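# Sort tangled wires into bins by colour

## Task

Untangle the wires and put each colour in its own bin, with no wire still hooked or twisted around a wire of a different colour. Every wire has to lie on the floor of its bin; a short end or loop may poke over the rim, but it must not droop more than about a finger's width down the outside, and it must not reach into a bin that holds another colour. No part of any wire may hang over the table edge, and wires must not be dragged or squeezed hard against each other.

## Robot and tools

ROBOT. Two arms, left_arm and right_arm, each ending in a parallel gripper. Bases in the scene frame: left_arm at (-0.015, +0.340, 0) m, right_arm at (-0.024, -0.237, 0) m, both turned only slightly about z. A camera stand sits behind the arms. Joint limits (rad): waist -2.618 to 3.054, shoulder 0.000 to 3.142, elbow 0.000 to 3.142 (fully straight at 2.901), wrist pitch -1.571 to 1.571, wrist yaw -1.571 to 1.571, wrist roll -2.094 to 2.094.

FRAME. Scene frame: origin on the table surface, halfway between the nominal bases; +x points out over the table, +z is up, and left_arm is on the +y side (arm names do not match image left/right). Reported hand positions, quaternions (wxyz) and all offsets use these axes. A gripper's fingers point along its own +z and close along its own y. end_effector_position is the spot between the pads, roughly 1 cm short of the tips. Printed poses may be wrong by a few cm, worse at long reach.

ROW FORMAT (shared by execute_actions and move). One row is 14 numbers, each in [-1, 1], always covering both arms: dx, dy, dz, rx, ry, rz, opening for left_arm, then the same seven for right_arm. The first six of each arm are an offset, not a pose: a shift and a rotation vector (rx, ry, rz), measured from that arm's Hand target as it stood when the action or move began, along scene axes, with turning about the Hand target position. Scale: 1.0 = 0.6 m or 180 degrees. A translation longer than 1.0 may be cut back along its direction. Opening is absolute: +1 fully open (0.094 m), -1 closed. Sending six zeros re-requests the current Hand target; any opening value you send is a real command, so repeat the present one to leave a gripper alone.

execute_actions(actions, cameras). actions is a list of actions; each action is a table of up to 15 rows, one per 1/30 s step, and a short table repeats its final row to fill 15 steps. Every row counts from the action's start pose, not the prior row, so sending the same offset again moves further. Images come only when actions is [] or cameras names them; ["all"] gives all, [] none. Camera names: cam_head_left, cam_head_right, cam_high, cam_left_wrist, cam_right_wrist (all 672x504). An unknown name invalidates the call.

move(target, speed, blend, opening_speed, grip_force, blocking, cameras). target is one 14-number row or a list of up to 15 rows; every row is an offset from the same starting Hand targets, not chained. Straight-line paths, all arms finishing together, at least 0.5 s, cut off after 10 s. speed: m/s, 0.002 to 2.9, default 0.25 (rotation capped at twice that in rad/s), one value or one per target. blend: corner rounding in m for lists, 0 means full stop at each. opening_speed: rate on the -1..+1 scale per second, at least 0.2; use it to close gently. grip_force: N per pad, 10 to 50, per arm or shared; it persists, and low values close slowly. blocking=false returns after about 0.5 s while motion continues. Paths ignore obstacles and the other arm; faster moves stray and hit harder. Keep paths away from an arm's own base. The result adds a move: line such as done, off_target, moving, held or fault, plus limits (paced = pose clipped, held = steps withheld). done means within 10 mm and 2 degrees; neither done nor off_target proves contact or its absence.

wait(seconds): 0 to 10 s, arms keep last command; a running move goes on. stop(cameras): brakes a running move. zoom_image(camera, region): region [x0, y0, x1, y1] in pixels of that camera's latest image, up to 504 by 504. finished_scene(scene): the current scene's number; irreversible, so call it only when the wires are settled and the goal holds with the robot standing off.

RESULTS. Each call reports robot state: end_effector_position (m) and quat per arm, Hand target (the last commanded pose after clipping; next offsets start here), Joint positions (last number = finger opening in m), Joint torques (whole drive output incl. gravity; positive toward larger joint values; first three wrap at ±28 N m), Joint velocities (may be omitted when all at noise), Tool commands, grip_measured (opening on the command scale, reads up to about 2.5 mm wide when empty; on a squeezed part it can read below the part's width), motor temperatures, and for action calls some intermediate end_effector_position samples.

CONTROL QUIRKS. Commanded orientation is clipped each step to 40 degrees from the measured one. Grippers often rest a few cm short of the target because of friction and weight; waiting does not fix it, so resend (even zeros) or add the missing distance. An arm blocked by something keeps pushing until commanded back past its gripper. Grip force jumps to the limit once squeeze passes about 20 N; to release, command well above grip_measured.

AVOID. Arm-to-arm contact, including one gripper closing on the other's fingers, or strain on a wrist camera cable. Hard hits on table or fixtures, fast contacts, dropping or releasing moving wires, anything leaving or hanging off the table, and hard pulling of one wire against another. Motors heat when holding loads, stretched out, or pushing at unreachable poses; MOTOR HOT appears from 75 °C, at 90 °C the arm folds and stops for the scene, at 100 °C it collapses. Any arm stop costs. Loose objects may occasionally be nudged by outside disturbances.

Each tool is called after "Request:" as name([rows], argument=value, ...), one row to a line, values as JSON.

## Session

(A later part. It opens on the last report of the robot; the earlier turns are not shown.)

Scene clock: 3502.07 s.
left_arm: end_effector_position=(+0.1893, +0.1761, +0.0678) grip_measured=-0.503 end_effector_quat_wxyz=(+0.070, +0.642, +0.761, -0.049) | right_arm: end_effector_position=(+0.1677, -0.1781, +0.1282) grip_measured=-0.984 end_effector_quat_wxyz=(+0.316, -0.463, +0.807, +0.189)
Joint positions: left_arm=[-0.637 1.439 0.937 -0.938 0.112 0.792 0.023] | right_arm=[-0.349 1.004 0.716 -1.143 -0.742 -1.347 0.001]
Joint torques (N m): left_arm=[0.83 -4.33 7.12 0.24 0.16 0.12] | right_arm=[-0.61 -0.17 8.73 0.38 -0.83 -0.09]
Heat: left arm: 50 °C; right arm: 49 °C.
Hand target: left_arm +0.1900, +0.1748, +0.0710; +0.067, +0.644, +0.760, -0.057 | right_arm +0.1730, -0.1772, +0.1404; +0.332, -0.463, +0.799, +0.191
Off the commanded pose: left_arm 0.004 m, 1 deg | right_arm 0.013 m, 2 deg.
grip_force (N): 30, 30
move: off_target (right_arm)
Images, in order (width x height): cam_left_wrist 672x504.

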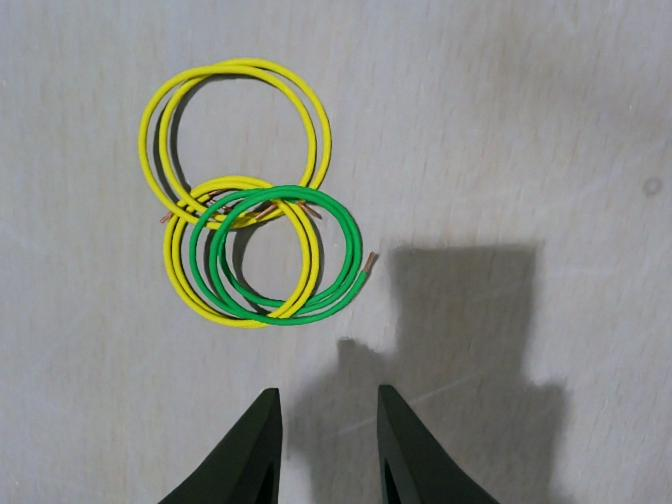

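Request:
zoom_image(camera="cam_left_wrist", region=[120, 150, 390, 340])

Request:
zoom_image(camera="cam_left_wrist", region=[160, 170, 280, 260])

Request:
zoom_image(camera="cam_left_wrist", region=[220, 250, 380, 340])

Scaled by 1.867 from the camera's 672x504 image, which has a finer 960x720 frame.

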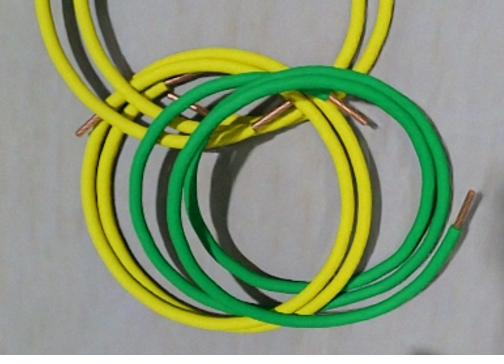

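Scaled by 4.200 from the camera's 672x504 image, which has a finer 960x720 frame.

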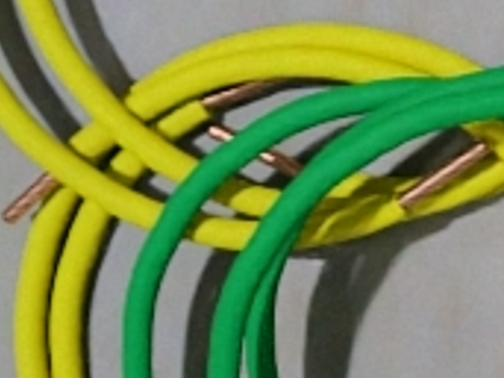

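Scaled by 3.150 from the camera's 672x504 image, which has a finer 960x720 frame.

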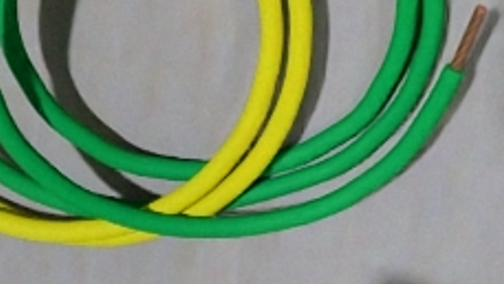

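Request:
move([
  [0.0097,0.007,-0.04,0,0,0.718,-0.5,0,0,0,0,0,0,-1],
  [0.0097,0.007,-0.11,0,0,0.718,-0.5,0,0,0,0,0,0,-1],
], speed=0.25, cameras=["cam_left_wrist"])

Scene clock: 3548.73 s.
left_arm: end_effector_position=(+0.1885, +0.1840, +0.0091) grip_measured=-0.503 end_effector_quat_wxyz=(+0.065, -0.407, +0.910, +0.049) | right_arm: end_effector_position=(+0.1677, -0.1781, +0.1282) grip_measured=-0.984 end_effector_quat_wxyz=(+0.316, -0.463, +0.807, +0.189)
Joint positions: left_arm=[-0.802 1.669 0.915 -0.859 -0.157 -1.612 0.023] | right_arm=[-0.349 1.004 0.716 -1.143 -0.742 -1.347 0.001]
Joint torques (N m): left_arm=[-0.81 -5.72 4.45 0.66 -0.25 -0.11] | right_arm=[-0.59 -0.17 8.73 0.38 -0.83 -0.1]
Heat: left arm: 50 °C; right arm: 50 °C.
Hand target: left_arm +0.1959, +0.1790, +0.0050; +0.080, -0.410, +0.908, +0.036 | right_arm +0.1730, -0.1772, +0.1404; +0.332, -0.463, +0.799, +0.191
Off the commanded pose: left_arm 0.010 m, 2 deg | right_arm 0.013 m, 2 deg.
grip_force (N): 30, 30
move: off_target (right_arm)
Images, in order (width x height): cam_left_wrist 672x504.

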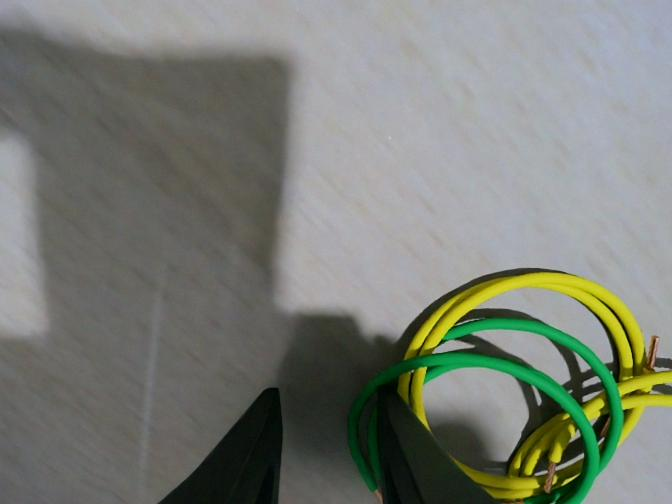

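Request:
move([
  [-0.009,-0.011,0.04,0,0,0,-0.5,0,0,0,0,0,0,-1],
  [-0.009,-0.011,0,0,0,0,-0.5,0,0,0,0,0,0,-1],
], speed=0.15, cameras=["cam_left_wrist"])

Scene clock: 3557.50 s.
left_arm: end_effector_position=(+0.1904, +0.1716, +0.0098) grip_measured=-0.503 end_effector_quat_wxyz=(+0.075, -0.408, +0.909, +0.033) | right_arm: end_effector_position=(+0.1677, -0.1781, +0.1282) grip_measured=-0.984 end_effector_quat_wxyz=(+0.316, -0.463, +0.807, +0.189)
Joint positions: left_arm=[-0.835 1.673 0.922 -0.831 -0.163 -1.644 0.023] | right_arm=[-0.349 1.004 0.716 -1.143 -0.742 -1.347 0.001]
Joint torques (N m): left_arm=[-0.76 -5.91 4.01 0.38 -0.19 -0.1] | right_arm=[-0.61 -0.17 8.75 0.38 -0.82 -0.1]
Heat: left arm: 50 °C; right arm: 50 °C.
Hand target: left_arm +0.1905, +0.1723, +0.0051; +0.080, -0.410, +0.908, +0.036 | right_arm +0.1730, -0.1772, +0.1404; +0.332, -0.463, +0.799, +0.191
Off the commanded pose: left_arm 0.005 m, 1 deg | right_arm 0.013 m, 2 deg.
grip_force (N): 30, 30
move: off_target (right_arm)
Images, in order (width x height): cam_left_wrist 672x504.

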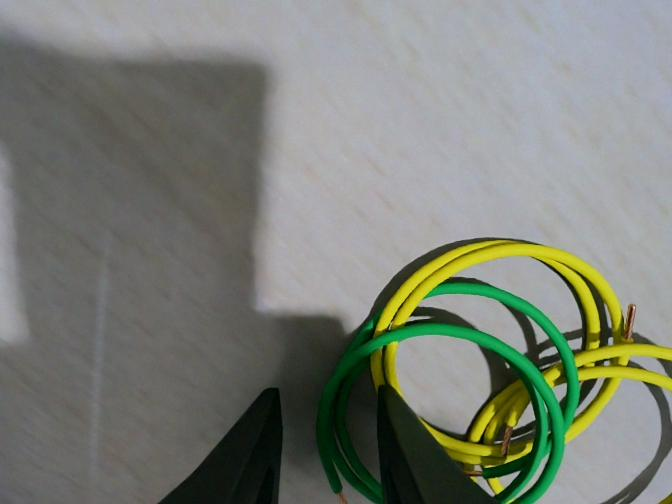

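Request:
move([
  [0,0,0,0,0,0,-1,0,0,0,0,0,0,-1],
  [0,0,0.013,0,0,0,-1,0,0,0,0,0,0,-1],
  [-0.01,0.1,0.013,0,0,0,-1,0,0,0,0,0,0,-1],
  [-0.01,0.1,0,0,0,0,-1,0,0,0,0,0,0,-1],
], speed=0.15, cameras=["cam_left_wrist"])

Scene clock: 3570.53 s.
left_arm: end_effector_position=(+0.1832, +0.2284, +0.0073) grip_measured=-0.948 end_effector_quat_wxyz=(+0.074, -0.411, +0.908, +0.033) | right_arm: end_effector_position=(+0.1677, -0.1781, +0.1282) grip_measured=-0.984 end_effector_quat_wxyz=(+0.316, -0.463, +0.807, +0.189)
Joint positions: left_arm=[-0.679 1.511 0.745 -0.791 -0.161 -1.492 0.002] | right_arm=[-0.349 1.004 0.716 -1.143 -0.742 -1.347 0.001]
Joint torques (N m): left_arm=[0.62 -4.9 4.23 0.32 -0.19 0.04] | right_arm=[-0.61 -0.17 8.73 0.38 -0.82 -0.1]
Heat: left arm: 50 °C; right arm: 50 °C.
Hand target: left_arm +0.1844, +0.2324, +0.0050; +0.080, -0.410, +0.908, +0.036 | right_arm +0.1730, -0.1772, +0.1404; +0.332, -0.463, +0.799, +0.191
Off the commanded pose: left_arm 0.005 m, 1 deg | right_arm 0.013 m, 2 deg.
grip_force (N): 30, 30
move: off_target (right_arm)
Images, in order (width x height): cam_left_wrist 672x504.

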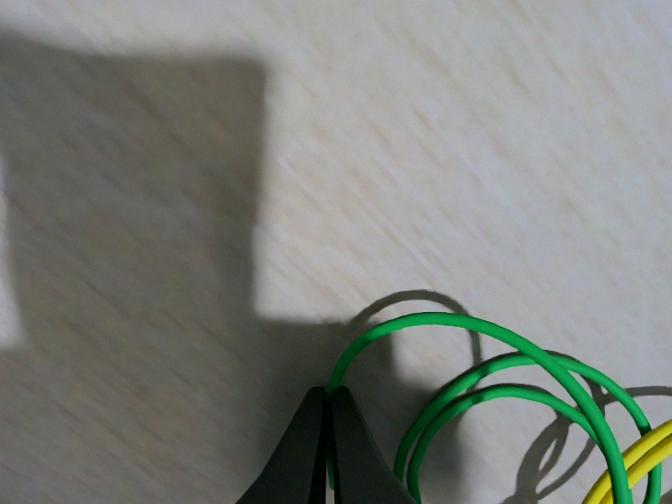

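Request:
move([
  [0,0,0,0,0,0,-0.7,0,0,0,0,0,0,-1],
  [0,0,0.1,0,0,0,-0.6,0,0,0,0,0,0,-1],
  [0.03,-0.04,0.12,0,0,-0.7,-0.5,0,0,0,0,0,0,-1],
], speed=0.25, cameras=["cam_left_wrist"])

Request:
zoom_image(camera="cam_left_wrist", region=[120, 100, 440, 360])

Scene clock: 3586.27 s.
left_arm: end_effector_position=(+0.2019, +0.2097, +0.0736) grip_measured=-0.503 end_effector_quat_wxyz=(+0.071, +0.621, +0.779, -0.047) | right_arm: end_effector_position=(+0.1677, -0.1781, +0.1282) grip_measured=-0.984 end_effector_quat_wxyz=(+0.316, -0.463, +0.807, +0.189)
Joint positions: left_arm=[-0.493 1.409 0.936 -0.979 0.121 0.879 0.023] | right_arm=[-0.349 1.004 0.716 -1.143 -0.742 -1.347 0.001]
Joint torques (N m): left_arm=[0.65 -3.93 7.2 0.19 0.22 0.14] | right_arm=[-0.61 -0.17 8.73 0.38 -0.82 -0.09]
Heat: left arm: 50 °C; right arm: 50 °C.
Hand target: left_arm +0.2025, +0.2084, +0.0770; +0.069, +0.623, +0.778, -0.055 | right_arm +0.1730, -0.1772, +0.1404; +0.332, -0.463, +0.799, +0.191
Off the commanded pose: left_arm 0.004 m, 1 deg | right_arm 0.013 m, 2 deg.
grip_force (N): 30, 30
move: off_target (right_arm)
Images, in order (width x height): cam_left_wrist 672x504.

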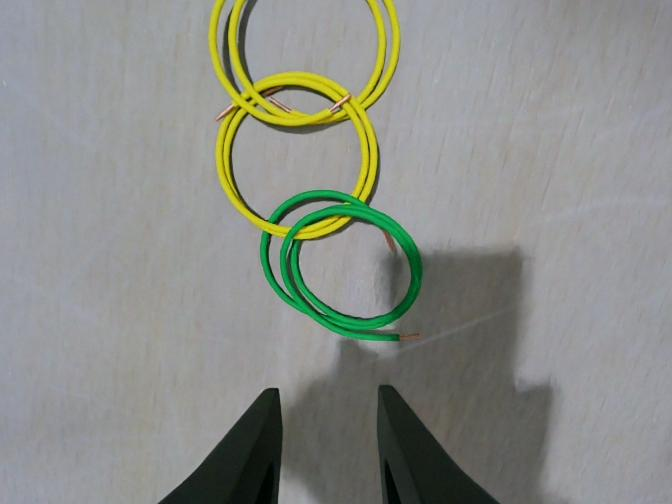

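Scaled by 1.575 from the camera's 672x504 image, which has a finer 960x720 frame.

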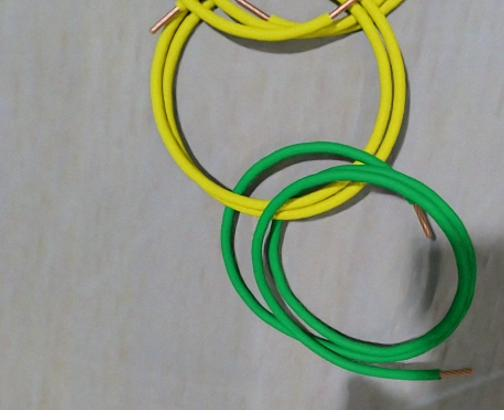

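Request:
zoom_image(camera="cam_left_wrist", region=[240, 180, 340, 260])

Request:
zoom_image(camera="cam_left_wrist", region=[330, 180, 430, 260])

Request:
zoom_image(camera="cam_left_wrist", region=[260, 270, 430, 360])

Scaled by 5.040 from the camera's 672x504 image, which has a finer 960x720 frame.

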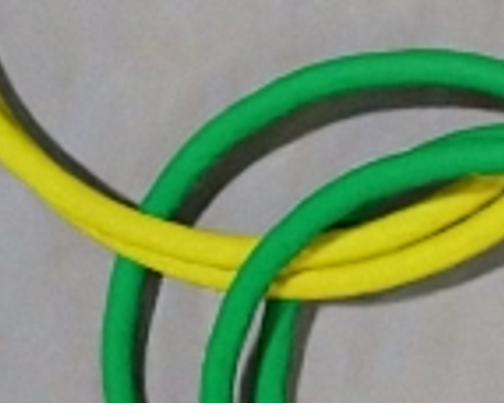

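Scaled by 5.040 from the camera's 672x504 image, which has a finer 960x720 frame.

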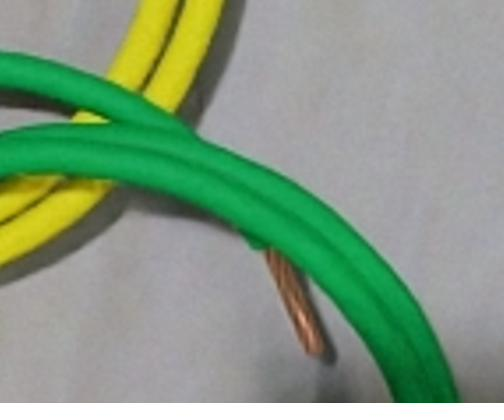

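Scaled by 2.965 from the camera's 672x504 image, which has a finer 960x720 frame.

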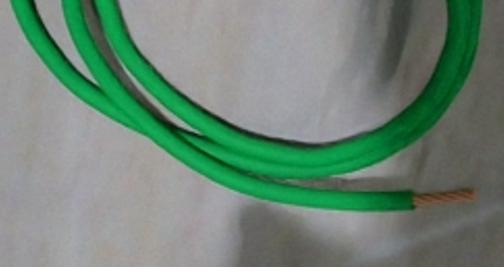

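Request:
move([
  [0.0557,-0.0233,-0.06,0,0,0,-0.8,0,0,0,0,0,0,-1],
  [0.0557,-0.0233,-0.097,0,0,0,-0.8,0,0,0,0,0,0,-1],
], speed=0.2, cameras=["cam_left_wrist"])

Request:
zoom_image(camera="cam_left_wrist", region=[220, 300, 480, 500])

Scene clock: 3623.07 s.
left_arm: end_effector_position=(+0.2357, +0.1953, +0.0226) grip_measured=-0.797 end_effector_quat_wxyz=(+0.066, +0.621, +0.780, -0.048) | right_arm: end_effector_position=(+0.1677, -0.1781, +0.1282) grip_measured=-0.984 end_effector_quat_wxyz=(+0.316, -0.463, +0.807, +0.189)
Joint positions: left_arm=[-0.485 1.631 0.931 -0.762 0.123 0.887 0.01] | right_arm=[-0.349 1.004 0.716 -1.143 -0.742 -1.347 0.001]
Joint torques (N m): left_arm=[0.57 -6.05 4.52 0.59 0.26 0.08] | right_arm=[-0.59 -0.18 8.75 0.38 -0.83 -0.1]
Heat: left arm: 52 °C; right arm: 50 °C.
Hand target: left_arm +0.2358, +0.1943, +0.0188; +0.069, +0.623, +0.777, -0.055 | right_arm +0.1730, -0.1772, +0.1404; +0.332, -0.463, +0.799, +0.191
Off the commanded pose: left_arm 0.004 m, 1 deg | right_arm 0.013 m, 2 deg.
grip_force (N): 30, 30
move: off_target (right_arm)
Images, in order (width x height): cam_left_wrist 672x504.

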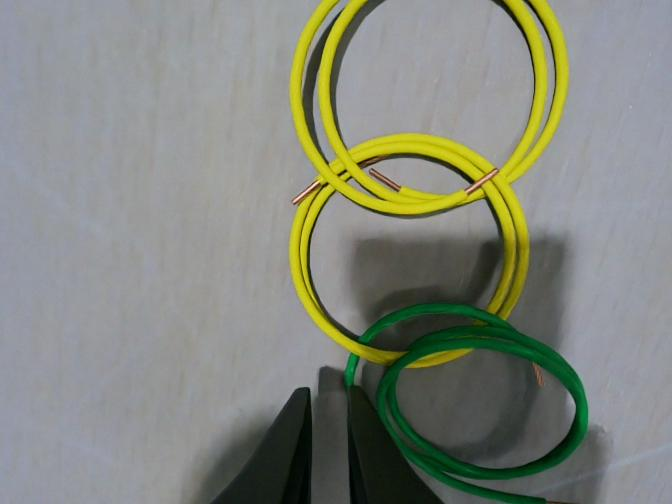

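Scaled by 1.938 from the camera's 672x504 image, which has a finer 960x720 frame.

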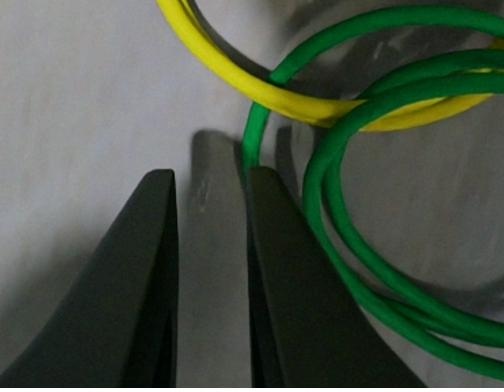

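Request:
move([
  [-0.0065,-0.001,0.015,0,0,0,-0.8,0,0,0,0,0,0,-1],
  [-0.0055,-0.001,-0.022,0,0,0,-0.8,0,0,0,0,0,0,-1],
], speed=0.1, cameras=["cam_left_wrist"])

Request:
zoom_image(camera="cam_left_wrist", region=[220, 300, 480, 500])

Scene clock: 3633.77 s.
left_arm: end_effector_position=(+0.2338, +0.1961, +0.0100) grip_measured=-0.797 end_effector_quat_wxyz=(+0.068, +0.621, +0.780, -0.048) | right_arm: end_effector_position=(+0.1677, -0.1781, +0.1282) grip_measured=-0.984 end_effector_quat_wxyz=(+0.316, -0.463, +0.807, +0.189)
Joint positions: left_arm=[-0.485 1.645 0.89 -0.704 0.123 0.887 0.01] | right_arm=[-0.349 1.004 0.716 -1.143 -0.742 -1.347 0.001]
Joint torques (N m): left_arm=[-0.09 -5.63 4.25 0.53 0.2 0] | right_arm=[-0.61 -0.17 8.73 0.38 -0.83 -0.1]
Heat: left arm: 51 °C; right arm: 50 °C.
Hand target: left_arm +0.2325, +0.1937, +0.0056; +0.069, +0.623, +0.777, -0.055 | right_arm +0.1730, -0.1772, +0.1404; +0.332, -0.463, +0.799, +0.191
Off the commanded pose: left_arm 0.005 m, 1 deg | right_arm 0.013 m, 2 deg.
grip_force (N): 30, 30
move: off_target (right_arm)
Images, in order (width x height): cam_left_wrist 672x504.

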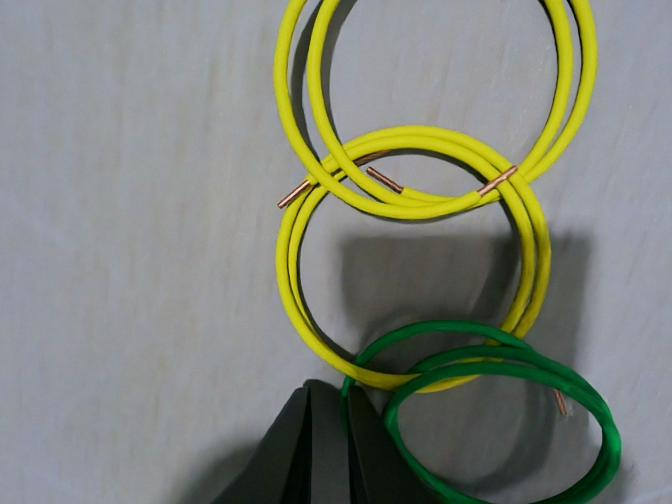

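Scaled by 1.938 from the camera's 672x504 image, which has a finer 960x720 frame.

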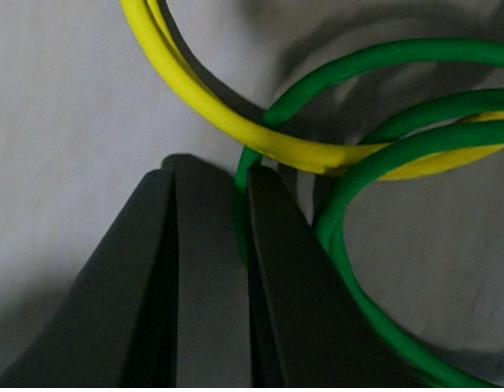

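Request:
move([
  [0,0,0,0,0,0,-1,0,0,0,0,0,0,-1],
  [-0.002,0.005,0.02,0,0,0,-1,0,0,0,0,0,0,-1],
  [-0.0145,0.043,0.025,0,0,0.222,-1,0,0,0,0,0,0,-1],
  [-0.053,0.067,0.025,0,0,0.444,-1,0,0,0,0,0,0,-1],
], speed=0.15, blend=[0,0.003,0.01,0], cameras=["cam_left_wrist"])

Scene clock: 3653.97 s.
left_arm: end_effector_position=(+0.2061, +0.2298, +0.0202) grip_measured=-0.985 end_effector_quat_wxyz=(+0.089, -0.020, +0.996, -0.007) | right_arm: end_effector_position=(+0.1677, -0.1781, +0.1282) grip_measured=-0.984 end_effector_quat_wxyz=(+0.316, -0.463, +0.807, +0.189)
Joint positions: left_arm=[-0.559 1.425 0.722 -0.708 -0.081 -0.559 0.001] | right_arm=[-0.349 1.004 0.716 -1.143 -0.742 -1.347 0.001]
Joint torques (N m): left_arm=[-0.66 -6.41 4.56 0.34 -0.15 -0.11] | right_arm=[-0.61 -0.18 8.75 0.37 -0.83 -0.1]
Heat: left arm: 50 °C; right arm: 51 °C.
Hand target: left_arm +0.2008, +0.2339, +0.0206; +0.088, -0.022, +0.996, +0.002 | right_arm +0.1730, -0.1772, +0.1404; +0.332, -0.463, +0.799, +0.191
Off the commanded pose: left_arm 0.007 m, 1 deg | right_arm 0.013 m, 2 deg.
grip_force (N): 30, 30
move: off_target (right_arm)
Images, in order (width x height): cam_left_wrist 672x504.

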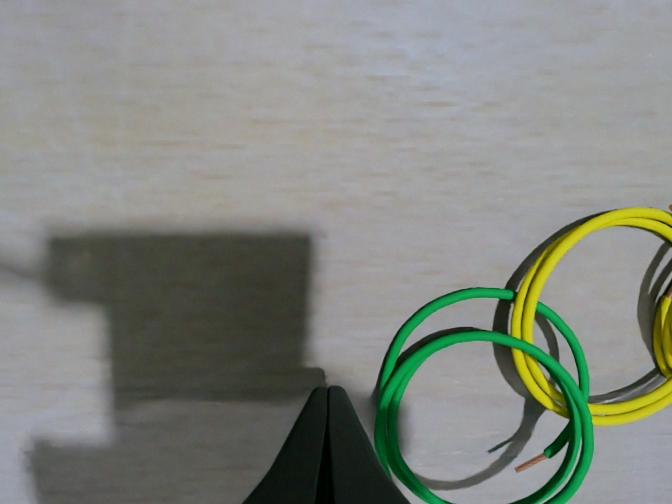

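Request:
move([
  [0,0,0.04,0,0,0,-0.8,0,0,0,0,0,0,-1],
  [0.0487,-0.0615,0.03,0,0,-0.33,-0.75,0,0,0,0,0,0,-1],
  [0.0487,-0.0615,-0.01,0,0,-0.33,-0.75,0,0,0,0,0,0,-1],
], speed=0.2, cameras=["cam_left_wrist"])

Request:
zoom_image(camera="cam_left_wrist", region=[220, 300, 480, 500])

Scene clock: 3678.87 s.
left_arm: end_effector_position=(+0.2295, +0.1974, +0.0188) grip_measured=-0.753 end_effector_quat_wxyz=(+0.076, +0.472, +0.877, -0.036) | right_arm: end_effector_position=(+0.1677, -0.1781, +0.1282) grip_measured=-0.984 end_effector_quat_wxyz=(+0.316, -0.463, +0.807, +0.189)
Joint positions: left_arm=[-0.519 1.576 0.855 -0.697 0.073 0.498 0.012] | right_arm=[-0.349 1.004 0.716 -1.143 -0.742 -1.347 0.001]
Joint torques (N m): left_arm=[0.76 -5.27 4.51 0.71 0.21 0.08] | right_arm=[-0.61 -0.16 8.73 0.37 -0.83 -0.09]
Heat: left arm: 51 °C; right arm: 51 °C.
Hand target: left_arm +0.2300, +0.1971, +0.0146; +0.077, +0.474, +0.876, -0.041 | right_arm +0.1730, -0.1772, +0.1404; +0.332, -0.463, +0.799, +0.191
Off the commanded pose: left_arm 0.004 m, 1 deg | right_arm 0.013 m, 2 deg.
grip_force (N): 30, 30
move: off_target (right_arm)
Images, in order (width x height): cam_left_wrist 672x504.

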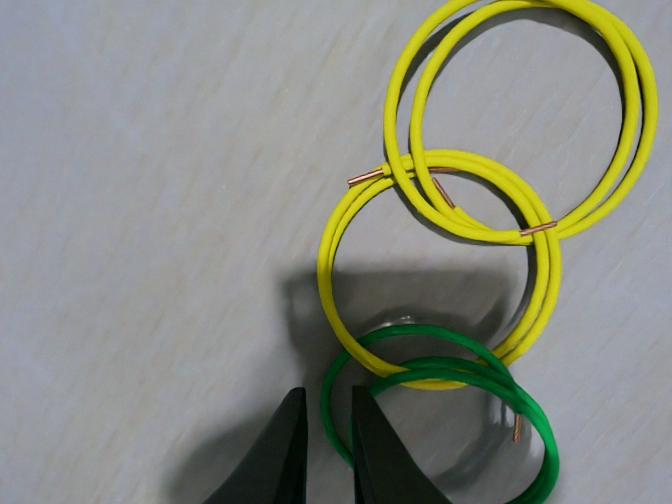

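Scaled by 1.938 from the camera's 672x504 image, which has a finer 960x720 frame.

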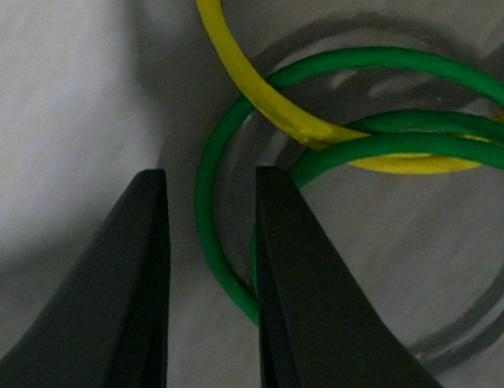

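Request:
move([
  [0.0033,0.002,-0.019,0,0,0,-0.75,0,0,0,0,0,0,-1],
], speed=0.1, cameras=["cam_left_wrist"])

Request:
zoom_image(camera="cam_left_wrist", region=[220, 300, 480, 500])

Scene clock: 3692.27 s.
left_arm: end_effector_position=(+0.2327, +0.1984, +0.0085) grip_measured=-0.753 end_effector_quat_wxyz=(+0.078, +0.472, +0.878, -0.036) | right_arm: end_effector_position=(+0.1677, -0.1781, +0.1282) grip_measured=-0.984 end_effector_quat_wxyz=(+0.316, -0.463, +0.807, +0.189)
Joint positions: left_arm=[-0.51 1.603 0.836 -0.647 0.075 0.505 0.012] | right_arm=[-0.349 1.004 0.716 -1.143 -0.742 -1.347 0.001]
Joint torques (N m): left_arm=[0.59 -5.27 4.38 0.66 0.14 0.12] | right_arm=[-0.62 -0.17 8.73 0.38 -0.83 -0.09]
Heat: left arm: 51 °C; right arm: 51 °C.
Hand target: left_arm +0.2320, +0.1982, +0.0032; +0.077, +0.474, +0.876, -0.042 | right_arm +0.1730, -0.1772, +0.1404; +0.332, -0.463, +0.799, +0.191
Off the commanded pose: left_arm 0.005 m, 1 deg | right_arm 0.013 m, 2 deg.
grip_force (N): 30, 30
move: off_target (right_arm)
Images, in order (width x height): cam_left_wrist 672x504.

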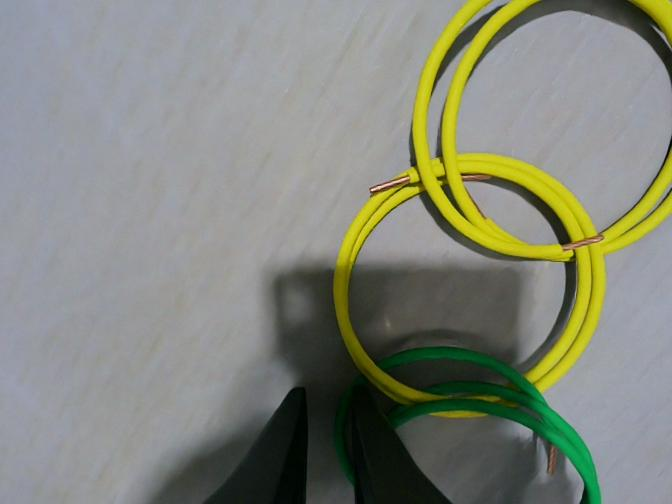

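Scaled by 1.938 from the camera's 672x504 image, which has a finer 960x720 frame.

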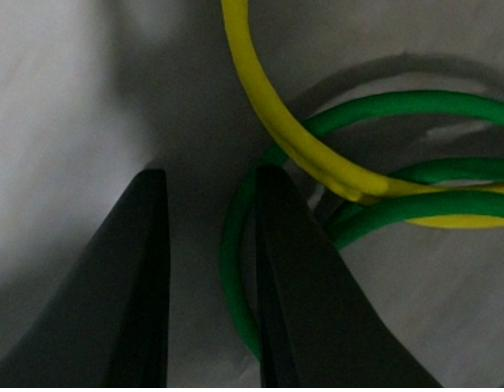

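Good. Pinch and verify.

Request:
move([
  [0,0,0,0,0,0,-1,0,0,0,0,0,0,-1],
  [-0.002,0.004,0.022,0,0,0,-1,0,0,0,0,0,0,-1],
], speed=0.1, cameras=["cam_left_wrist"])

Scene clock: 3698.83 s.
left_arm: end_effector_position=(+0.2295, +0.2008, +0.0092) grip_measured=-0.985 end_effector_quat_wxyz=(+0.072, +0.472, +0.878, -0.038) | right_arm: end_effector_position=(+0.1677, -0.1781, +0.1282) grip_measured=-0.984 end_effector_quat_wxyz=(+0.316, -0.463, +0.807, +0.189)
Joint positions: left_arm=[-0.505 1.598 0.836 -0.666 0.079 0.511 0.001] | right_arm=[-0.349 1.004 0.716 -1.143 -0.742 -1.347 0.001]
Joint torques (N m): left_arm=[0.53 -7.88 5.94 0.27 0.17 0.09] | right_arm=[-0.61 -0.17 8.73 0.38 -0.83 -0.1]
Heat: left arm: 50 °C; right arm: 51 °C.
Hand target: left_arm +0.2308, +0.2006, +0.0165; +0.077, +0.474, +0.876, -0.042 | right_arm +0.1730, -0.1772, +0.1404; +0.332, -0.463, +0.799, +0.191
Off the commanded pose: left_arm 0.007 m, 1 deg | right_arm 0.013 m, 2 deg.
grip_force (N): 30, 30
move: off_target (right_arm)
Images, in order (width x height): cam_left_wrist 672x504.

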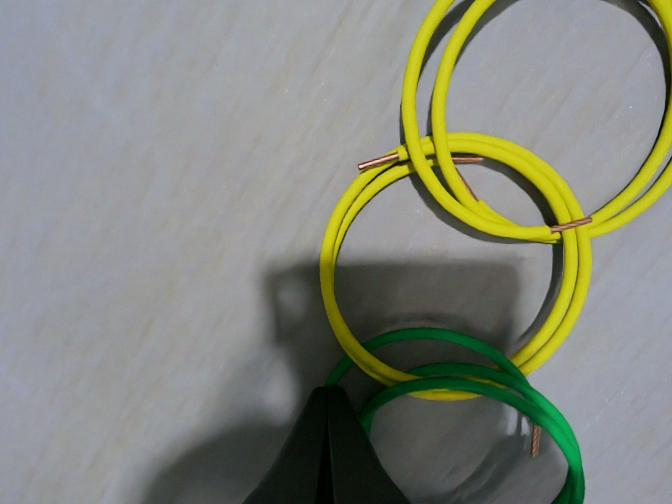

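Request:
move([
  [0,0,0.03,0,0,0,-1,0,0,0,0,0,0,-1],
], speed=0.1, cameras=["cam_left_wrist"])

Scene clock: 3717.30 s.
left_arm: end_effector_position=(+0.2274, +0.2019, +0.0257) grip_measured=-0.985 end_effector_quat_wxyz=(+0.069, +0.472, +0.878, -0.038) | right_arm: end_effector_position=(+0.1677, -0.1781, +0.1282) grip_measured=-0.984 end_effector_quat_wxyz=(+0.316, -0.463, +0.807, +0.189)
Joint positions: left_arm=[-0.505 1.562 0.875 -0.747 0.079 0.511 0.001] | right_arm=[-0.349 1.004 0.716 -1.143 -0.742 -1.347 0.001]
Joint torques (N m): left_arm=[0.69 -7.56 6.48 0.25 0.13 0.06] | right_arm=[-0.62 -0.17 8.73 0.38 -0.83 -0.1]
Heat: left arm: 50 °C; right arm: 51 °C.
Hand target: left_arm +0.2307, +0.2007, +0.0344; +0.077, +0.474, +0.876, -0.042 | right_arm +0.1730, -0.1772, +0.1404; +0.332, -0.463, +0.799, +0.191
Off the commanded pose: left_arm 0.009 m, 1 deg | right_arm 0.013 m, 2 deg.
grip_force (N): 30, 30
move: off_target (right_arm)
Images, in order (width x height): cam_left_wrist 672x504.

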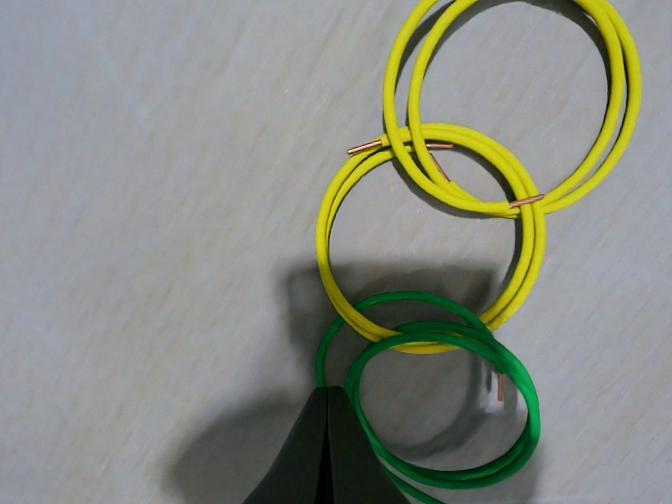

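Request:
move([
  [-0.0025,-0.003,0,0,0,0,-0.72,0,0,0,0,0,0,-1],
  [-0.0025,-0.003,-0.03,0,0,0,-0.72,0,0,0,0,0,0,-1],
  [-0.0025,-0.003,-0.058,0,0,0,-0.72,0,0,0,0,0,0,-1],
], speed=0.1, cameras=["cam_left_wrist"])

Request:
zoom_image(camera="cam_left_wrist", region=[220, 300, 480, 500])

Scene clock: 3739.17 s.
left_arm: end_effector_position=(+0.2295, +0.2005, +0.0081) grip_measured=-0.723 end_effector_quat_wxyz=(+0.077, +0.472, +0.877, -0.038) | right_arm: end_effector_position=(+0.1677, -0.1781, +0.1282) grip_measured=-0.984 end_effector_quat_wxyz=(+0.316, -0.463, +0.807, +0.189)
Joint positions: left_arm=[-0.505 1.593 0.823 -0.649 0.08 0.511 0.013] | right_arm=[-0.349 1.004 0.716 -1.143 -0.742 -1.347 0.001]
Joint torques (N m): left_arm=[-0.2 -4.55 3.85 0.84 0.14 0.02] | right_arm=[-0.62 -0.17 8.73 0.37 -0.83 -0.09]
Heat: left arm: 51 °C; right arm: 51 °C.
Hand target: left_arm +0.2292, +0.1989, -0.0004; +0.077, +0.474, +0.876, -0.042 | right_arm +0.1730, -0.1772, +0.1404; +0.332, -0.463, +0.799, +0.191
Off the commanded pose: left_arm 0.009 m, 0 deg | right_arm 0.013 m, 2 deg.
grip_force (N): 30, 30
move: off_target (right_arm)
Images, in order (width x height): cam_left_wrist 672x504.

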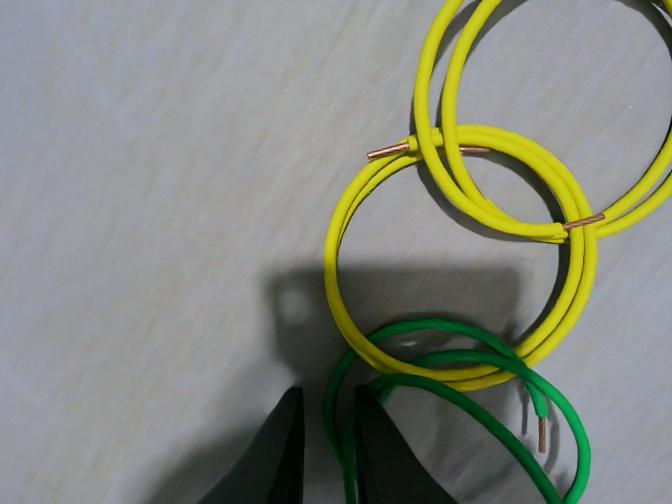

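Scaled by 1.938 from the camera's 672x504 image, which has a finer 960x720 frame.

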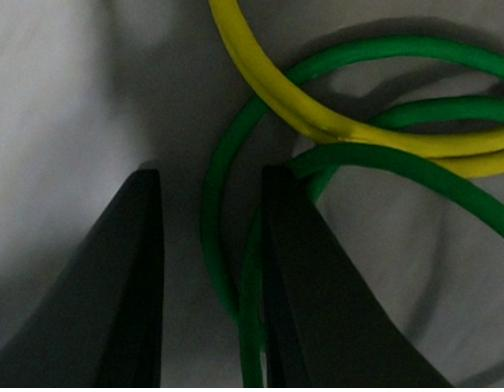

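Request:
move([
  [0,0,0.006,0,0,0,-0.72,0,0,0,0,0,0,-1],
  [0,0,0.006,0,0,0,-1,0,0,0,0,0,0,-1],
  [0,0,0.045,0,0,0,-1,0,0,0,0,0,0,-1],
], speed=0.1, cameras=["cam_left_wrist"])

Scene clock: 3748.93 s.
left_arm: end_effector_position=(+0.2261, +0.2009, +0.0181) grip_measured=-0.985 end_effector_quat_wxyz=(+0.069, +0.472, +0.878, -0.042) | right_arm: end_effector_position=(+0.1677, -0.1781, +0.1282) grip_measured=-0.984 end_effector_quat_wxyz=(+0.316, -0.463, +0.807, +0.189)
Joint positions: left_arm=[-0.505 1.574 0.852 -0.712 0.087 0.511 0.001] | right_arm=[-0.349 1.004 0.716 -1.143 -0.742 -1.347 0.001]
Joint torques (N m): left_arm=[-0.09 -7.45 6.48 0.26 0.1 0.01] | right_arm=[-0.61 -0.17 8.75 0.37 -0.82 -0.09]
Heat: left arm: 50 °C; right arm: 51 °C.
Hand target: left_arm +0.2292, +0.1989, +0.0266; +0.077, +0.474, +0.876, -0.042 | right_arm +0.1730, -0.1772, +0.1404; +0.332, -0.463, +0.799, +0.191
Off the commanded pose: left_arm 0.009 m, 1 deg | right_arm 0.013 m, 2 deg.
grip_force (N): 30, 30
move: off_target (right_arm)
Images, in order (width x height): cam_left_wrist 672x504.

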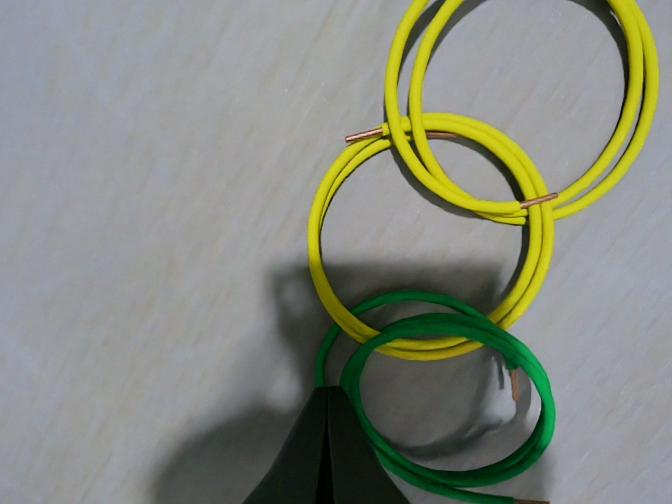

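Request:
move([
  [0,0,0.06,0,0,0,-0.7,0,0,0,0,0,0,-1],
  [-0.01,0.03,0.06,0,0,0.05,-0.7,0,0,0,0,0,0,-1],
], speed=0.2, cameras=["cam_left_wrist"])

Request:
zoom_image(camera="cam_left_wrist", region=[260, 200, 540, 420])

Scene clock: 3770.17 s.
left_arm: end_effector_position=(+0.2282, +0.2122, +0.0619) grip_measured=-0.703 end_effector_quat_wxyz=(+0.084, +0.410, +0.907, -0.036) | right_arm: end_effector_position=(+0.1677, -0.1781, +0.1282) grip_measured=-0.984 end_effector_quat_wxyz=(+0.316, -0.463, +0.807, +0.189)
Joint positions: left_arm=[-0.476 1.46 0.928 -0.868 0.07 0.403 0.014] | right_arm=[-0.349 1.004 0.716 -1.143 -0.742 -1.347 0.001]
Joint torques (N m): left_arm=[0.42 -7.06 4.9 0.34 0.03 -0.16] | right_arm=[-0.61 -0.17 8.75 0.38 -0.83 -0.1]
Heat: left arm: 51 °C; right arm: 51 °C.
Hand target: left_arm +0.2232, +0.2169, +0.0626; +0.080, +0.404, +0.911, -0.035 | right_arm +0.1730, -0.1772, +0.1404; +0.332, -0.463, +0.799, +0.191
Off the commanded pose: left_arm 0.007 m, 1 deg | right_arm 0.013 m, 2 deg.
grip_force (N): 30, 30
move: off_target (right_arm)
Images, in order (width x height): cam_left_wrist 672x504.

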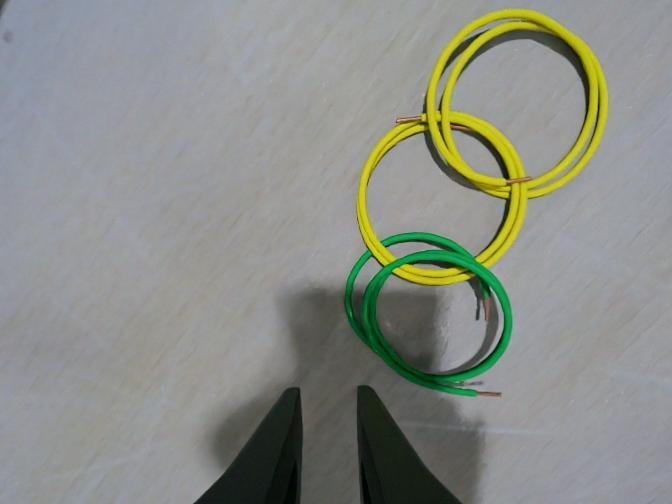

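Scaled by 1.800 from the camera's 672x504 image, which has a finer 960x720 frame.

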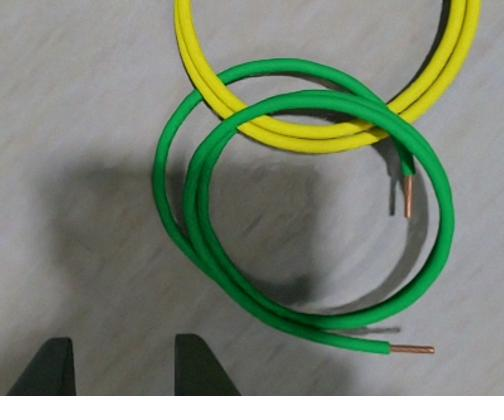

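Request:
move([
  [0.018,-0.0315,-0.06,0,0,0,-0.75,0,0,0,0,0,0,-1],
  [0.018,-0.0315,-0.107,0,0,0,-0.75,0,0,0,0,0,0,-1],
], speed=0.15, cameras=["cam_left_wrist"])

Request:
zoom_image(camera="cam_left_wrist", region=[220, 300, 480, 500])

Scene clock: 3787.87 s.
left_arm: end_effector_position=(+0.2302, +0.2011, +0.0081) grip_measured=-0.747 end_effector_quat_wxyz=(+0.072, +0.405, +0.911, -0.036) | right_arm: end_effector_position=(+0.1677, -0.1781, +0.1282) grip_measured=-0.984 end_effector_quat_wxyz=(+0.316, -0.463, +0.807, +0.189)
Joint positions: left_arm=[-0.512 1.597 0.829 -0.654 0.064 0.354 0.012] | right_arm=[-0.349 1.004 0.716 -1.143 -0.742 -1.347 0.001]
Joint torques (N m): left_arm=[-0.57 -4 3.74 1.09 0.05 -0.07] | right_arm=[-0.61 -0.18 8.75 0.38 -0.83 -0.09]
Heat: left arm: 50 °C; right arm: 51 °C.
Hand target: left_arm +0.2341, +0.1980, -0.0016; +0.080, +0.404, +0.910, -0.035 | right_arm +0.1730, -0.1772, +0.1404; +0.332, -0.463, +0.799, +0.191
Off the commanded pose: left_arm 0.011 m, 1 deg | right_arm 0.013 m, 2 deg.
grip_force (N): 30, 30
move: off_target (left_arm, right_arm)
Images, in order (width x height): cam_left_wrist 672x504.

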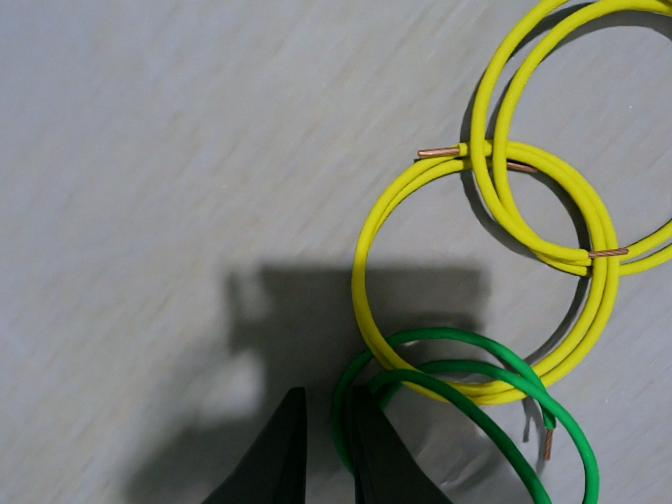

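Scaled by 1.938 from the camera's 672x504 image, which has a finer 960x720 frame.

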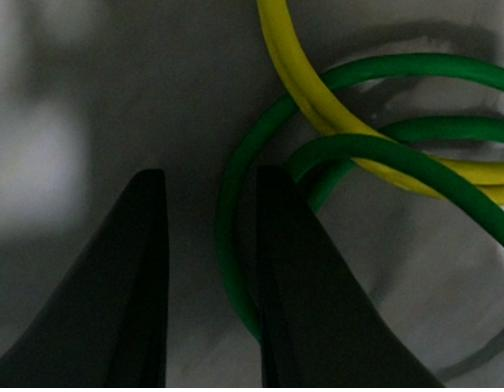

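Request:
move([
  [0.004,0.008,0.05,0,0,0,-0.8,0,0,0,0,0,0,-1],
  [0.004,0.008,0.025,0,0,0,-0.8,0,0,0,0,0,0,-1],
  [0.004,0.007,0.003,0,0,0,-0.8,0,0,0,0,0,0,-1],
], speed=0.1, cameras=["cam_left_wrist"])

Request:
zoom_image(camera="cam_left_wrist", region=[220, 300, 480, 500])

Scene clock: 3801.90 s.
left_arm: end_effector_position=(+0.2326, +0.2015, +0.0067) grip_measured=-0.797 end_effector_quat_wxyz=(+0.074, +0.402, +0.912, -0.038) | right_arm: end_effector_position=(+0.1677, -0.1781, +0.1282) grip_measured=-0.984 end_effector_quat_wxyz=(+0.316, -0.463, +0.807, +0.189)
Joint positions: left_arm=[-0.505 1.603 0.829 -0.643 0.067 0.356 0.01] | right_arm=[-0.349 1.004 0.716 -1.143 -0.742 -1.347 0.001]
Joint torques (N m): left_arm=[0.51 -4.85 4.07 0.91 -0.02 0.05] | right_arm=[-0.61 -0.16 8.75 0.37 -0.82 -0.1]
Heat: left arm: 50 °C; right arm: 51 °C.
Hand target: left_arm +0.2365, +0.2022, +0.0003; +0.080, +0.404, +0.911, -0.035 | right_arm +0.1730, -0.1772, +0.1404; +0.332, -0.463, +0.799, +0.191
Off the commanded pose: left_arm 0.008 m, 1 deg | right_arm 0.013 m, 2 deg.
grip_force (N): 30, 30
move: off_target (right_arm)
Images, in order (width x height): cam_left_wrist 672x504.

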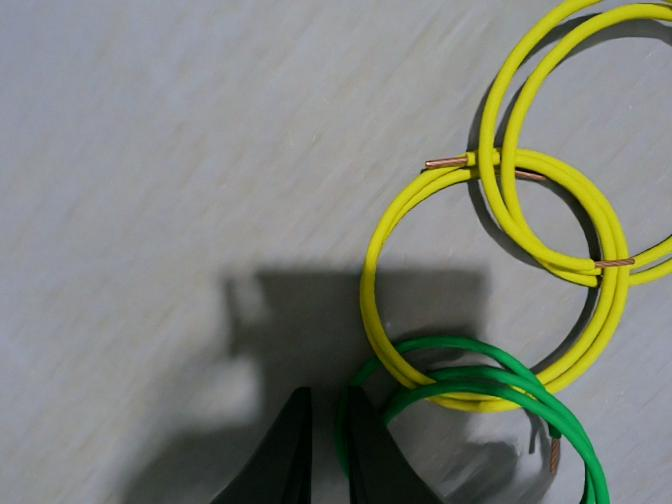

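Scaled by 1.938 from the camera's 672x504 image, which has a finer 960x720 frame.

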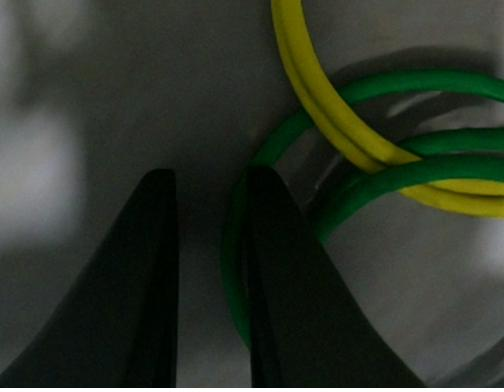

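Request:
move([
  [0,0,0.002,0,0,0,-1,0,0,0,0,0,0,-1],
  [-0.002,0.004,0.035,0,0,0,-1,0,0,0,0,0,0,-1],
], speed=0.1, cameras=["cam_left_wrist"])

Scene clock: 3811.57 s.
left_arm: end_effector_position=(+0.2298, +0.2044, +0.0120) grip_measured=-0.966 end_effector_quat_wxyz=(+0.070, +0.402, +0.912, -0.037) | right_arm: end_effector_position=(+0.1677, -0.1781, +0.1282) grip_measured=-0.984 end_effector_quat_wxyz=(+0.316, -0.463, +0.807, +0.189)
Joint positions: left_arm=[-0.501 1.586 0.836 -0.678 0.066 0.36 0.002] | right_arm=[-0.349 1.004 0.716 -1.143 -0.742 -1.347 0.001]
Joint torques (N m): left_arm=[0.7 -7.69 6.65 0.35 0.04 0.12] | right_arm=[-0.61 -0.18 8.73 0.37 -0.83 -0.09]
Heat: left arm: 50 °C; right arm: 51 °C.
Hand target: left_arm +0.2352, +0.2045, +0.0212; +0.080, +0.404, +0.910, -0.035 | right_arm +0.1730, -0.1772, +0.1404; +0.332, -0.463, +0.799, +0.191
Off the commanded pose: left_arm 0.011 m, 1 deg | right_arm 0.013 m, 2 deg.
grip_force (N): 30, 30
move: off_target (left_arm, right_arm)
Images, in order (width x height): cam_left_wrist 672x504.

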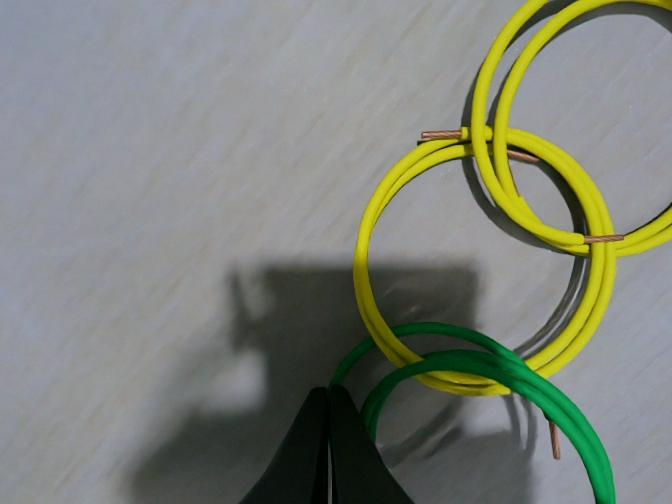

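Request:
move([
  [-0.032,0.045,0.005,0,0,0.222,-1,0,0,0,0,0,0,-1],
  [-0.078,0.058,0.005,0,0,0.444,-1,0,0,0,0,0,0,-1],
  [-0.113,0.038,0.005,0,0,0.639,-1,0,0,0,0,0,0,-1],
], speed=0.12, blend=[0.01,0.01,0], cameras=["cam_left_wrist"])

Scene clock: 3835.67 s.
left_arm: end_effector_position=(+0.1672, +0.2259, +0.0215) grip_measured=-0.966 end_effector_quat_wxyz=(+0.068, -0.550, +0.832, +0.038) | right_arm: end_effector_position=(+0.1677, -0.1781, +0.1282) grip_measured=-0.984 end_effector_quat_wxyz=(+0.316, -0.463, +0.807, +0.189)
Joint positions: left_arm=[-0.725 1.479 0.78 -0.906 -0.152 -1.861 0.002] | right_arm=[-0.349 1.004 0.716 -1.143 -0.742 -1.347 0.001]
Joint torques (N m): left_arm=[-0.73 -4.07 6.38 -0.13 -0.22 -0.11] | right_arm=[-0.62 -0.17 8.73 0.38 -0.83 -0.1]
Heat: left arm: 50 °C; right arm: 52 °C.
Hand target: left_arm +0.1674, +0.2274, +0.0242; +0.073, -0.551, +0.830, +0.049 | right_arm +0.1730, -0.1772, +0.1404; +0.332, -0.463, +0.799, +0.191
Off the commanded pose: left_arm 0.003 m, 1 deg | right_arm 0.013 m, 2 deg.
grip_force (N): 30, 30
move: off_target (right_arm)
Images, in order (width x height): cam_left_wrist 672x504.

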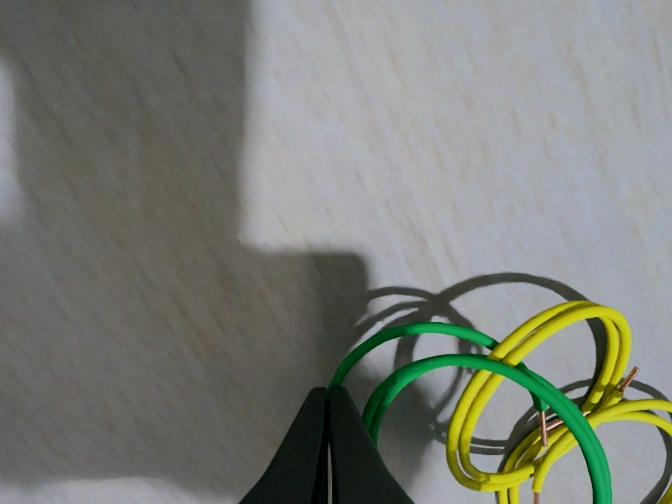

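Request:
move([
  [-0.01,0.09,-0.01,0,0,0,-1,0,0,0,0,0,0,-1],
], speed=0.35, cameras=["cam_left_wrist"])

Request:
zoom_image(camera="cam_left_wrist", region=[320, 270, 672, 504])

Scene clock: 3849.23 s.
left_arm: end_effector_position=(+0.1610, +0.2766, +0.0180) grip_measured=-0.966 end_effector_quat_wxyz=(+0.064, -0.552, +0.830, +0.048) | right_arm: end_effector_position=(+0.1677, -0.1781, +0.1282) grip_measured=-0.984 end_effector_quat_wxyz=(+0.316, -0.463, +0.807, +0.189)
Joint positions: left_arm=[-0.536 1.36 0.666 -0.902 -0.157 -1.677 0.002] | right_arm=[-0.349 1.004 0.716 -1.143 -0.742 -1.347 0.001]
Joint torques (N m): left_arm=[0.55 -4.94 4.25 0.22 -0.19 0.08] | right_arm=[-0.61 -0.18 8.75 0.38 -0.83 -0.1]
Motor temperatures (°C): left_arm=[33 40 49 33 32 33 35] | right_arm=[31 32 52 35 36 32 35]
Heat: left arm: 49 °C; right arm: 52 °C.
Hand target: left_arm +0.1614, +0.2813, +0.0182; +0.073, -0.551, +0.830, +0.049 | right_arm +0.1730, -0.1772, +0.1404; +0.332, -0.463, +0.799, +0.191
Off the commanded pose: left_arm 0.005 m, 1 deg | right_arm 0.013 m, 2 deg.
grip_force (N): 30, 30
move: off_target (right_arm)
Images, in order (width x height): cam_left_wrist 672x504.

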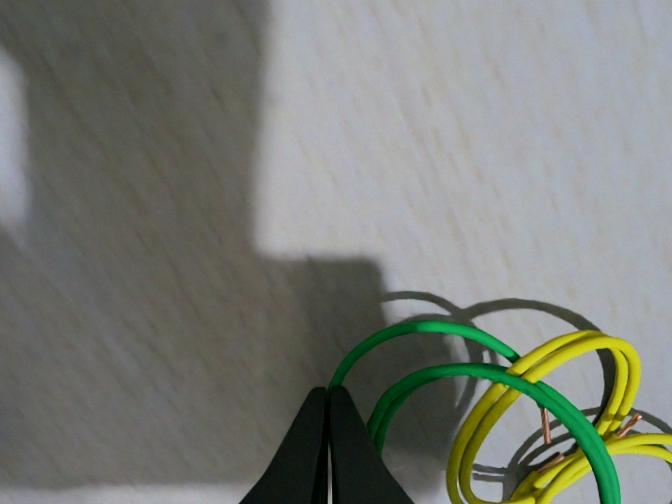

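Scaled by 1.432 from the camera's 672x504 image, which has a finer 960x720 frame.

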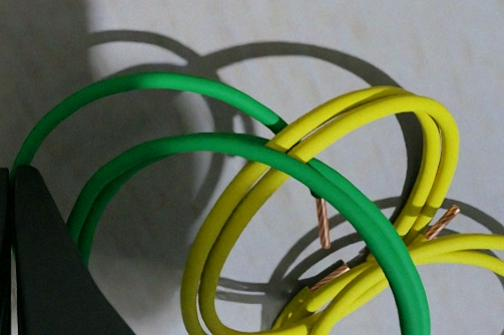

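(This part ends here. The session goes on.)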